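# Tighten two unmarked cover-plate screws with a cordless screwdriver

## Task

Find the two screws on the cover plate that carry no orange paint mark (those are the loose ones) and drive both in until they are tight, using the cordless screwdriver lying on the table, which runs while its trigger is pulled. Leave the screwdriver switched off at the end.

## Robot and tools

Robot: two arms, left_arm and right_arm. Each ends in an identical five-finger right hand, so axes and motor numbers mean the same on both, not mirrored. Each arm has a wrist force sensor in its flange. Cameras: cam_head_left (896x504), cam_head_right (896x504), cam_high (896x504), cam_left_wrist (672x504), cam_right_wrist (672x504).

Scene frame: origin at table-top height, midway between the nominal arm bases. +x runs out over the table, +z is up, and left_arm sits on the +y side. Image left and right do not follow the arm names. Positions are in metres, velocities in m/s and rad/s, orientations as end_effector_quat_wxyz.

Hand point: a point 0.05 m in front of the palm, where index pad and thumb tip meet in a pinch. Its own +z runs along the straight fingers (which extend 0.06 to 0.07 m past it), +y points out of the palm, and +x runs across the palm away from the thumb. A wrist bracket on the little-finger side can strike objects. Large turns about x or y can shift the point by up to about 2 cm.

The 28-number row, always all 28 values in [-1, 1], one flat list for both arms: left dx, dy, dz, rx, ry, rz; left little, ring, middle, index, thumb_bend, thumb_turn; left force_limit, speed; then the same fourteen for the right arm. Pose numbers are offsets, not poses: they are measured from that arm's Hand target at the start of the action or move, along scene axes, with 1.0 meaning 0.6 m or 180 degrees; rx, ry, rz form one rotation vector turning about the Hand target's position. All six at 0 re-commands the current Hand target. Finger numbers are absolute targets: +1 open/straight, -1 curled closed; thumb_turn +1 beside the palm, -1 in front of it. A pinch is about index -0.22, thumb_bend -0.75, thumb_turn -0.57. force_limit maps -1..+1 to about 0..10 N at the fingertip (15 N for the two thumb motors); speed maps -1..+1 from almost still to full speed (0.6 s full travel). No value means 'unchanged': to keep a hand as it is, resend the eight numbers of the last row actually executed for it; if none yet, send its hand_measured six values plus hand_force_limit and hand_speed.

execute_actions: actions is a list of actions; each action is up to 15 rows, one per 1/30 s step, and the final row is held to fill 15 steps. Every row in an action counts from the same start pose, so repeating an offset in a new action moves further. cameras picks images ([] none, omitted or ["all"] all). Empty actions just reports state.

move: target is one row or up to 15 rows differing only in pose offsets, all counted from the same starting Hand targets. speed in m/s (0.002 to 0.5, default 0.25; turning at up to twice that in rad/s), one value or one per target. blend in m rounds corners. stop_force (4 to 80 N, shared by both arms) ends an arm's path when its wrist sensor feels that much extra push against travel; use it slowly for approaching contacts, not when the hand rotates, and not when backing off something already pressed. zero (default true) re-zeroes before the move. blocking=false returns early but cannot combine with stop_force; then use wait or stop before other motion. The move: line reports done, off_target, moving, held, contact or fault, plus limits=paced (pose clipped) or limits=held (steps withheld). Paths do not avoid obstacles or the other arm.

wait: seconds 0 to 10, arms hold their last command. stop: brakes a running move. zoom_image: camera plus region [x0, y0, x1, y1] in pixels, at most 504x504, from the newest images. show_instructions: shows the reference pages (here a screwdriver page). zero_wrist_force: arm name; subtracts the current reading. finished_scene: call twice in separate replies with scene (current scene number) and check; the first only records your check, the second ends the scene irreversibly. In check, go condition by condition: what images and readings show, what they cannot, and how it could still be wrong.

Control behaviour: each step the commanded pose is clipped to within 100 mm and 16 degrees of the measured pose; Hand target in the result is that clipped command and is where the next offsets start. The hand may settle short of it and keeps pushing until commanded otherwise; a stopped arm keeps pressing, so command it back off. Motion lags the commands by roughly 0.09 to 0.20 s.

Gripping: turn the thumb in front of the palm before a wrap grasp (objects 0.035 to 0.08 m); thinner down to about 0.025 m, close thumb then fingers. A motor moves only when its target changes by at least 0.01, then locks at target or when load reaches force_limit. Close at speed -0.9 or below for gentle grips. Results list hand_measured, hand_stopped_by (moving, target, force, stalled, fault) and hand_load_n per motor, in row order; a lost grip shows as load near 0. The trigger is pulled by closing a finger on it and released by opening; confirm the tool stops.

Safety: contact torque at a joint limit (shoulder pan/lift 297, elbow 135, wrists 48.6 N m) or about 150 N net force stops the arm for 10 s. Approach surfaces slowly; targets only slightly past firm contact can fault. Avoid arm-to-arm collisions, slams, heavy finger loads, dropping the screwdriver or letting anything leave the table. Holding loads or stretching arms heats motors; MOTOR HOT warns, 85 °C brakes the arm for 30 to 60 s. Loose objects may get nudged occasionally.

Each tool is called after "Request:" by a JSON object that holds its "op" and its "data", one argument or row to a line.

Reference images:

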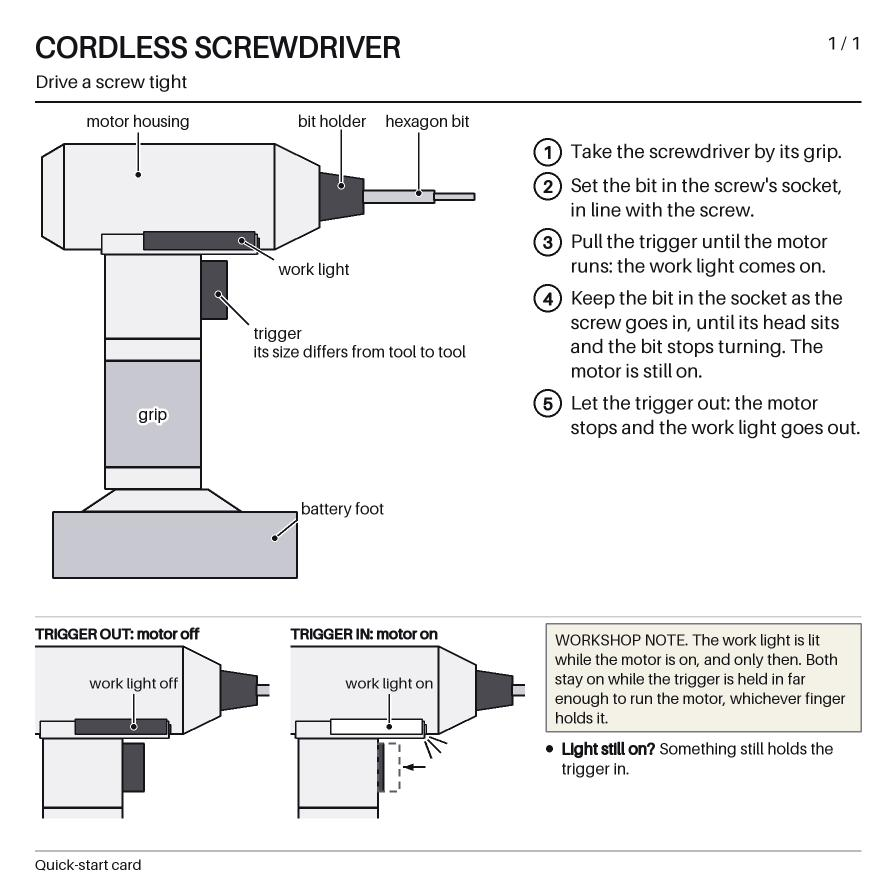

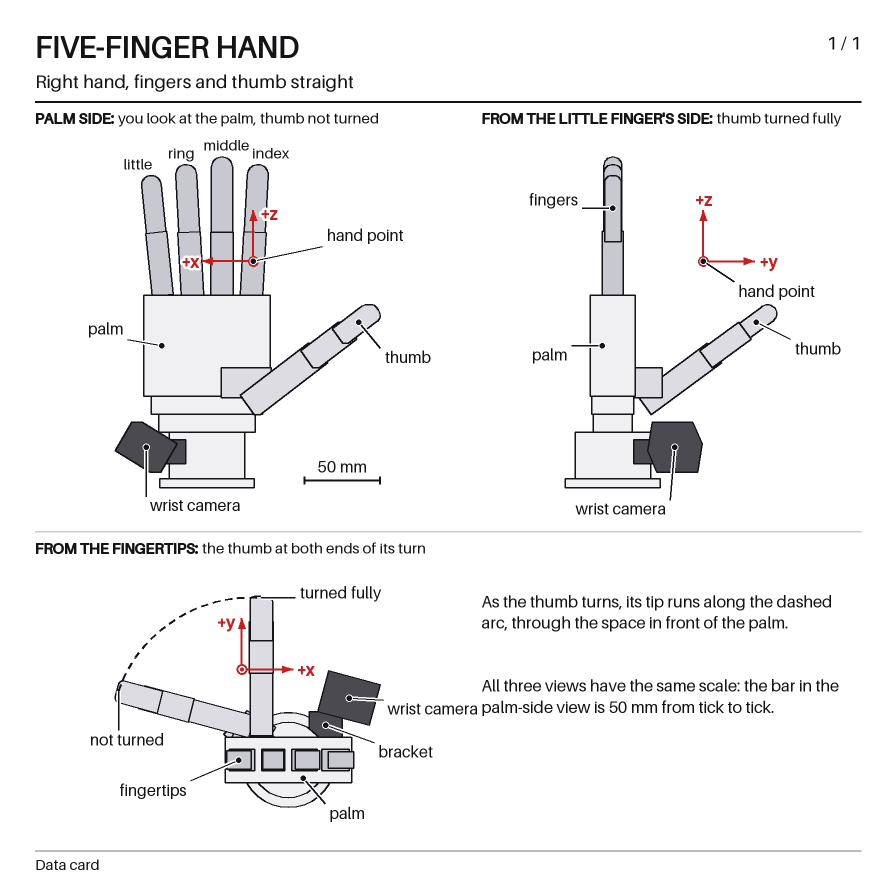

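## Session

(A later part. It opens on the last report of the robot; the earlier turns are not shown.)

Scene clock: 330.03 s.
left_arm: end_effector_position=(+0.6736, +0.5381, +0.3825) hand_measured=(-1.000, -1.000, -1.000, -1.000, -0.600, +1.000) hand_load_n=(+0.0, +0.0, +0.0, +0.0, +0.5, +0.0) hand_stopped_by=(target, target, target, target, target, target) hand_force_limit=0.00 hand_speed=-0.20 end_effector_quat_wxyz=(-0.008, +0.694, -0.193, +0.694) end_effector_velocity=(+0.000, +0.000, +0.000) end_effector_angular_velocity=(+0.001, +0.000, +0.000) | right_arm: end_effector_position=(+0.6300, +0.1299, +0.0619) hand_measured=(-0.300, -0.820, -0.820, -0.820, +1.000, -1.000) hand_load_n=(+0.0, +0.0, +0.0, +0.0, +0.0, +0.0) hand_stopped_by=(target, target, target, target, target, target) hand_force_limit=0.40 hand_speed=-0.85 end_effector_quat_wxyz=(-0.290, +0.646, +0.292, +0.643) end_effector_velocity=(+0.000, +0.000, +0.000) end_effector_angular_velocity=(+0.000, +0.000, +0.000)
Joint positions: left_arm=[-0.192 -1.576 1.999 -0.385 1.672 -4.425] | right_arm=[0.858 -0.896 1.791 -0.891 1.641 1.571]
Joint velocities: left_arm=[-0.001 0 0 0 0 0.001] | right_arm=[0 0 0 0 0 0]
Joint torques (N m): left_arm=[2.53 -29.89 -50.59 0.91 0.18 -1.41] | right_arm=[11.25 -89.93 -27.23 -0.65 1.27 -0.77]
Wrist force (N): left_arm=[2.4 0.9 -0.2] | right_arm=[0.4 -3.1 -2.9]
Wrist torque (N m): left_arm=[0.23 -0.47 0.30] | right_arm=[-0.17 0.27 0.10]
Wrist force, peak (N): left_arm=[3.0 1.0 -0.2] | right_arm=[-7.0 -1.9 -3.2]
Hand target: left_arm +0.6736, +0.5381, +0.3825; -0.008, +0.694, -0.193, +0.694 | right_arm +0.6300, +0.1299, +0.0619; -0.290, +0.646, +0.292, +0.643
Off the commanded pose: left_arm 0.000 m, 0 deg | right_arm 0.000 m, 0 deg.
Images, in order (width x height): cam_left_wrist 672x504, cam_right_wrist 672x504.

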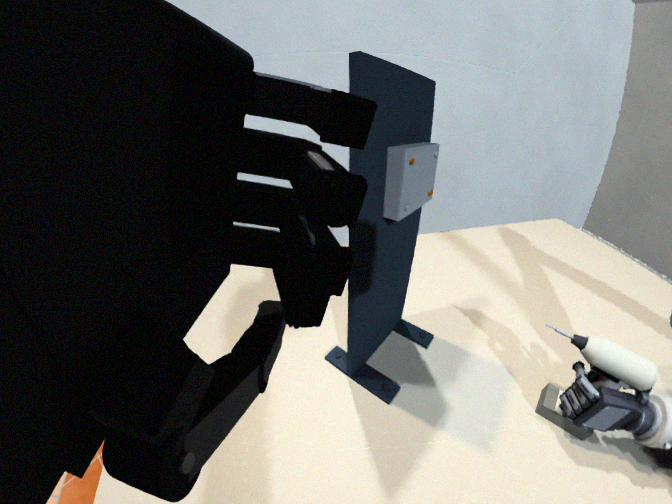

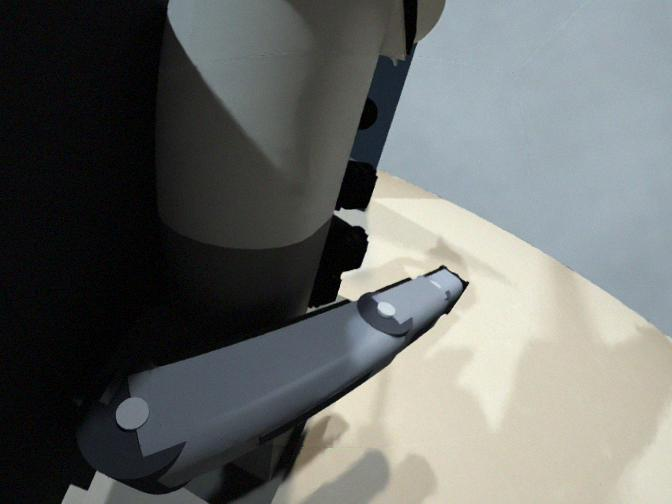

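Now open the fingers fully, slowly.

Request:
{"op": "execute_actions", "data": {
  "actions": [
    [[0,0,0,0,0,0,-1,-1,-1,-1,-0.6,1,0,-0.2,0,0,0,0,0,0,0.4,0.3,0.3,0.3,1,-1,0.4,-0.6]],
    [[0,0,0,0,0,0,-1,-1,-1,-1,-0.6,1,0,-0.2,0,0,0,0,0,0,1,1,1,1,1,-1,0.4,-0.5]],
    [[0,0,0,0,0,0,-1,-1,-1,-1,-0.6,1,0,-0.2,0,0,0,0,0,0,1,1,1,1,1,-1,0.4,-0.5]]
  ],
  "cameras": ["cam_left_wrist","cam_right_wrist"]
}}

Request:
{"op": "zoom_image", "data": {
  "camera": "cam_left_wrist",
  "region": [530, 290, 672, 450]
}}

Scene clock: 332.77 s.
left_arm: end_effector_position=(+0.6736, +0.5381, +0.3825) hand_measured=(-1.000, -1.000, -1.000, -1.000, -0.600, +1.000) hand_load_n=(+0.0, +0.0, +0.0, +0.0, +0.5, +0.0) hand_stopped_by=(target, target, target, target, target, target) hand_force_limit=0.00 hand_speed=-0.20 end_effector_quat_wxyz=(-0.008, +0.694, -0.193, +0.694) end_effector_velocity=(+0.000, +0.000, +0.000) end_effector_angular_velocity=(+0.002, +0.000, +0.000) | right_arm: end_effector_position=(+0.6300, +0.1299, +0.0619) hand_measured=(+1.000, +1.000, +1.000, +1.000, +1.000, -1.000) hand_load_n=(+0.0, +0.0, +0.0, +0.0, +0.0, +0.5) hand_stopped_by=(target, target, target, target, target, target) hand_force_limit=0.40 hand_speed=-0.50 end_effector_quat_wxyz=(-0.290, +0.646, +0.292, +0.643) end_effector_velocity=(+0.000, +0.000, -0.001) end_effector_angular_velocity=(-0.001, +0.000, +0.000)
Joint positions: left_arm=[-0.192 -1.576 1.999 -0.385 1.672 -4.425] | right_arm=[0.858 -0.896 1.791 -0.891 1.641 1.571]
Joint velocities: left_arm=[0 0 0 0 0 0.002] | right_arm=[0 0.001 0 -0.001 0 0]
Joint torques (N m): left_arm=[7.9 -32.24 -49.37 1.21 0.62 -1.59] | right_arm=[8.73 -90.67 -32.09 -1.49 1.63 -0.89]
Wrist force (N): left_arm=[2.6 0.8 0.0] | right_arm=[0.5 -3.0 -3.0]
Wrist torque (N m): left_arm=[0.22 -0.49 0.30] | right_arm=[-0.15 0.25 0.09]
Wrist force, peak (N): left_arm=[3.1 0.5 -0.1] | right_arm=[0.4 -3.5 -3.0]
Hand target: left_arm +0.6736, +0.5381, +0.3825; -0.008, +0.694, -0.193, +0.694 | right_arm +0.6300, +0.1299, +0.0619; -0.290, +0.646, +0.292, +0.643
Off the commanded pose: left_arm 0.000 m, 0 deg | right_arm 0.000 m, 0 deg.
Images, in order (width x height): cam_left_wrist 672x504, cam_right_wrist 672x504.

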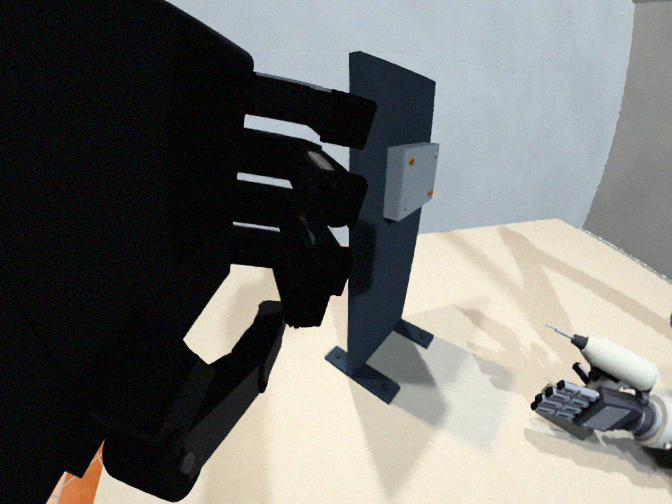

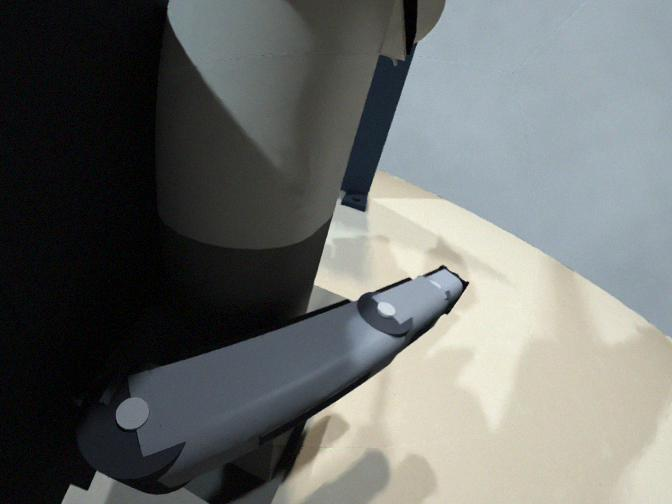

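Scaled by 3.150 from the camera's 672x504 image, which has a finer 960x720 frame.

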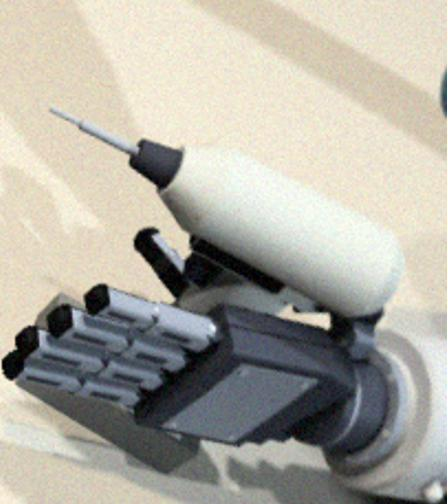

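Request:
{"op": "move", "data": {
  "target": [
    [0,0,0,0,0,0,-1,-1,-1,-1,-0.6,1,0,-0.2,-0.005,0.0044,0,0,0,0,1,1,1,1,1,-1,0.4,-0.5],
    [0,0,0,0,0,0,-1,-1,-1,-1,-0.6,1,0,-0.2,-0.1813,-0.1957,0.02,0,0,0,1,1,1,1,1,-1,0.4,-0.5],
    [0,0,0,0,0,0,-1,-1,-1,-1,-0.6,1,0,-0.2,-0.1813,-0.1957,0.25,0,0,0,1,1,1,1,1,-1,0.4,-0.5]
  ],
  "speed": [0.03,0.08,0.2],
  "cameras": ["cam_left_wrist","cam_head_right","cam_head_left"]
}}

Request:
{"op": "zoom_image", "data": {
  "camera": "cam_left_wrist",
  "region": [530, 290, 672, 450]
}}

Request:
{"op": "zoom_image", "data": {
  "camera": "cam_left_wrist",
  "region": [380, 135, 450, 225]
}}

Scene clock: 336.47 s.
left_arm: end_effector_position=(+0.6736, +0.5381, +0.3825) hand_measured=(-1.000, -1.000, -1.000, -1.000, -0.600, +1.000) hand_load_n=(+0.0, +0.0, +0.0, +0.0, +0.0, +0.0) hand_stopped_by=(target, target, target, target, target, target) hand_force_limit=0.00 hand_speed=-0.20 end_effector_quat_wxyz=(-0.008, +0.694, -0.193, +0.694) end_effector_velocity=(+0.000, -0.001, +0.000) end_effector_angular_velocity=(+0.002, -0.001, -0.001) | right_arm: end_effector_position=(+0.5213, +0.0122, +0.2115) hand_measured=(+1.000, +1.000, +1.000, +1.000, +1.000, -1.000) hand_load_n=(+0.0, +0.0, +0.0, +0.0, +0.0, +0.0) hand_stopped_by=(target, target, target, target, target, target) hand_force_limit=0.40 hand_speed=-0.50 end_effector_quat_wxyz=(-0.290, +0.646, +0.292, +0.643) end_effector_velocity=(+0.000, +0.000, +0.001) end_effector_angular_velocity=(+0.001, +0.000, +0.000)
Joint positions: left_arm=[-0.192 -1.576 1.999 -0.385 1.672 -4.425] | right_arm=[0.884 -1.272 2.055 -0.779 1.667 1.571]
Joint velocities: left_arm=[-0.001 0 0 0 0 0.002] | right_arm=[0 -0.001 0 0 0 0]
Joint torques (N m): left_arm=[5.49 -32.59 -51.04 0.39 0.64 -1.87] | right_arm=[-13.71 -69.62 -29.47 -0.33 -1.2 0.94]
Wrist force (N): left_arm=[2.3 0.7 -0.4] | right_arm=[0.2 -1.5 -2.9]
Wrist torque (N m): left_arm=[0.22 -0.43 0.28] | right_arm=[-0.05 0.27 0.15]
Wrist force, peak (N): left_arm=[3.0 0.8 -0.2] | right_arm=[2.8 -1.7 -3.3]
Hand target: left_arm +0.6736, +0.5381, +0.3825; -0.008, +0.694, -0.193, +0.694 | right_arm +0.5213, +0.0122, +0.2115; -0.290, +0.646, +0.292, +0.643
Off the commanded pose: left_arm 0.000 m, 0 deg | right_arm 0.000 m, 0 deg.
move: done
Images, in order (width x height): cam_head_left 896x504, cam_head_right 896x504, cam_left_wrist 672x504.

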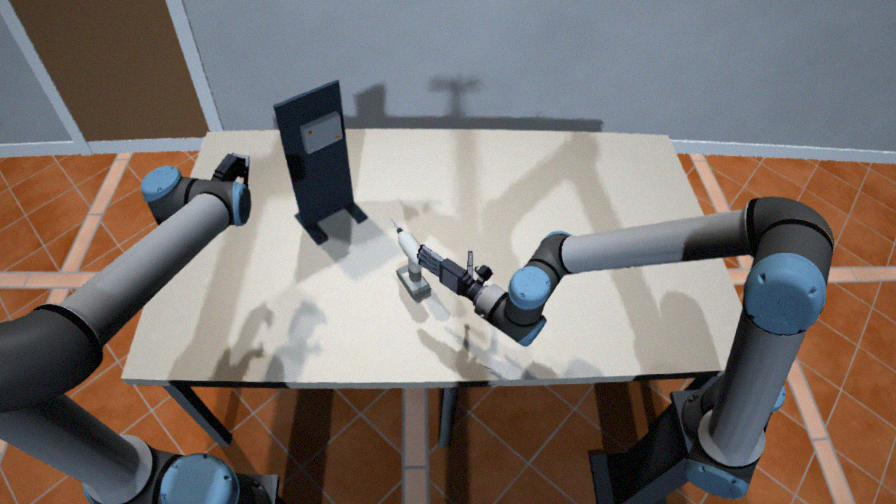

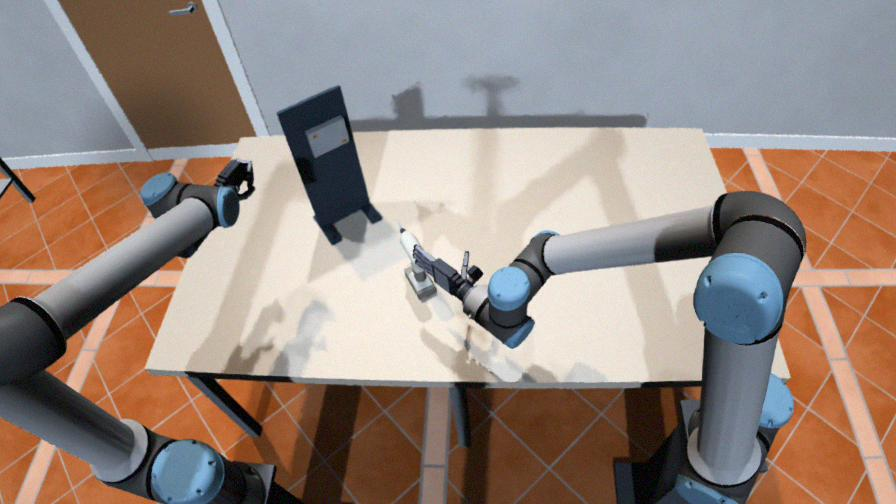

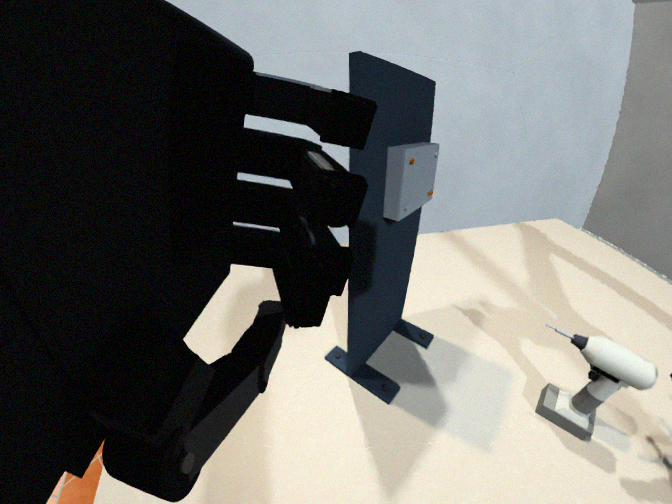

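Scaled by 3.150 from the camera's 672x504 image, which has a finer 960x720 frame.

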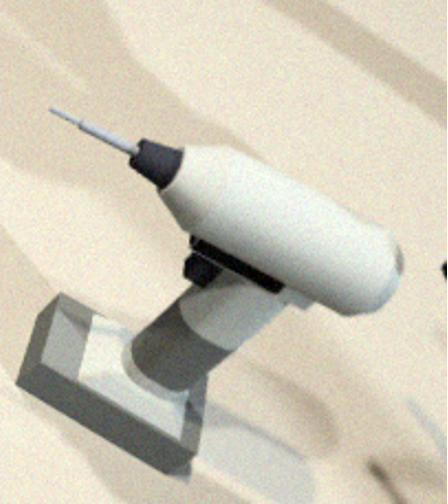

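Scaled by 5.600 from the camera's 672x504 image, which has a finer 960x720 frame.

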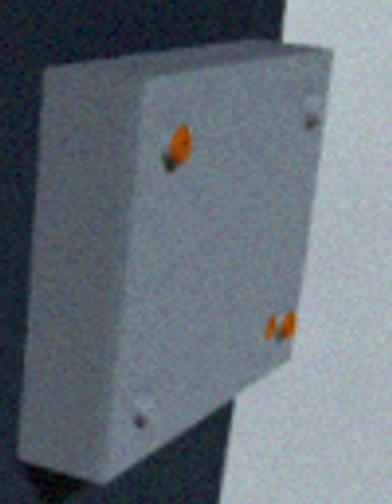

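Request:
{"op": "finished_scene", "data": {
  "scene": 1,
  "check": "Both unmarked screws (top right, bottom left): each driven to stall: bit engaged, wrist torque z held at -0.82 (TR) and a stable -1.0 (BL) with motor on and bit facets stationary between pictures; latest pictures show heads protruding like the marked ones. Tool stands upright on the table, work light dark, trigger free, hand away. Pictures cannot show the residual tightness; it could be missed if BL stalled by binding rather than seated, but face depths of both match within 0.3 mm."
}}

This call ended nothing. Check each condition that your pictures could not show: look closer or test it, and mend what is not met. Then call finished_scene again.

Request:
{"op": "finished_scene", "data": {
  "scene": 1,
  "check": "Both unmarked screws driven to stable stall torque (TR -0.82, BL -1.0), heads look seated like the marked ones in the newest zooms; tool upright on table, work light off, trigger free and hand withdrawn. Residual risk: stall by binding rather than seating on BL, but face depths agree."
}}

This call ended nothing: the second call must come in a later reply.

Request:
{"op": "finished_scene", "data": {
  "scene": 1,
  "check": "Both unmarked screws driven to stable stall torque (TR -0.82, BL -1.0, bit not turning with the motor on), heads look seated like the marked ones in the newest zooms, face depths of both agree within 0.3 mm; tool upright on table, work light dark, trigger free and hand withdrawn. Residual risk: stall by binding rather than seating, not indicated by depths."
}}

The scene is finished: the task was done.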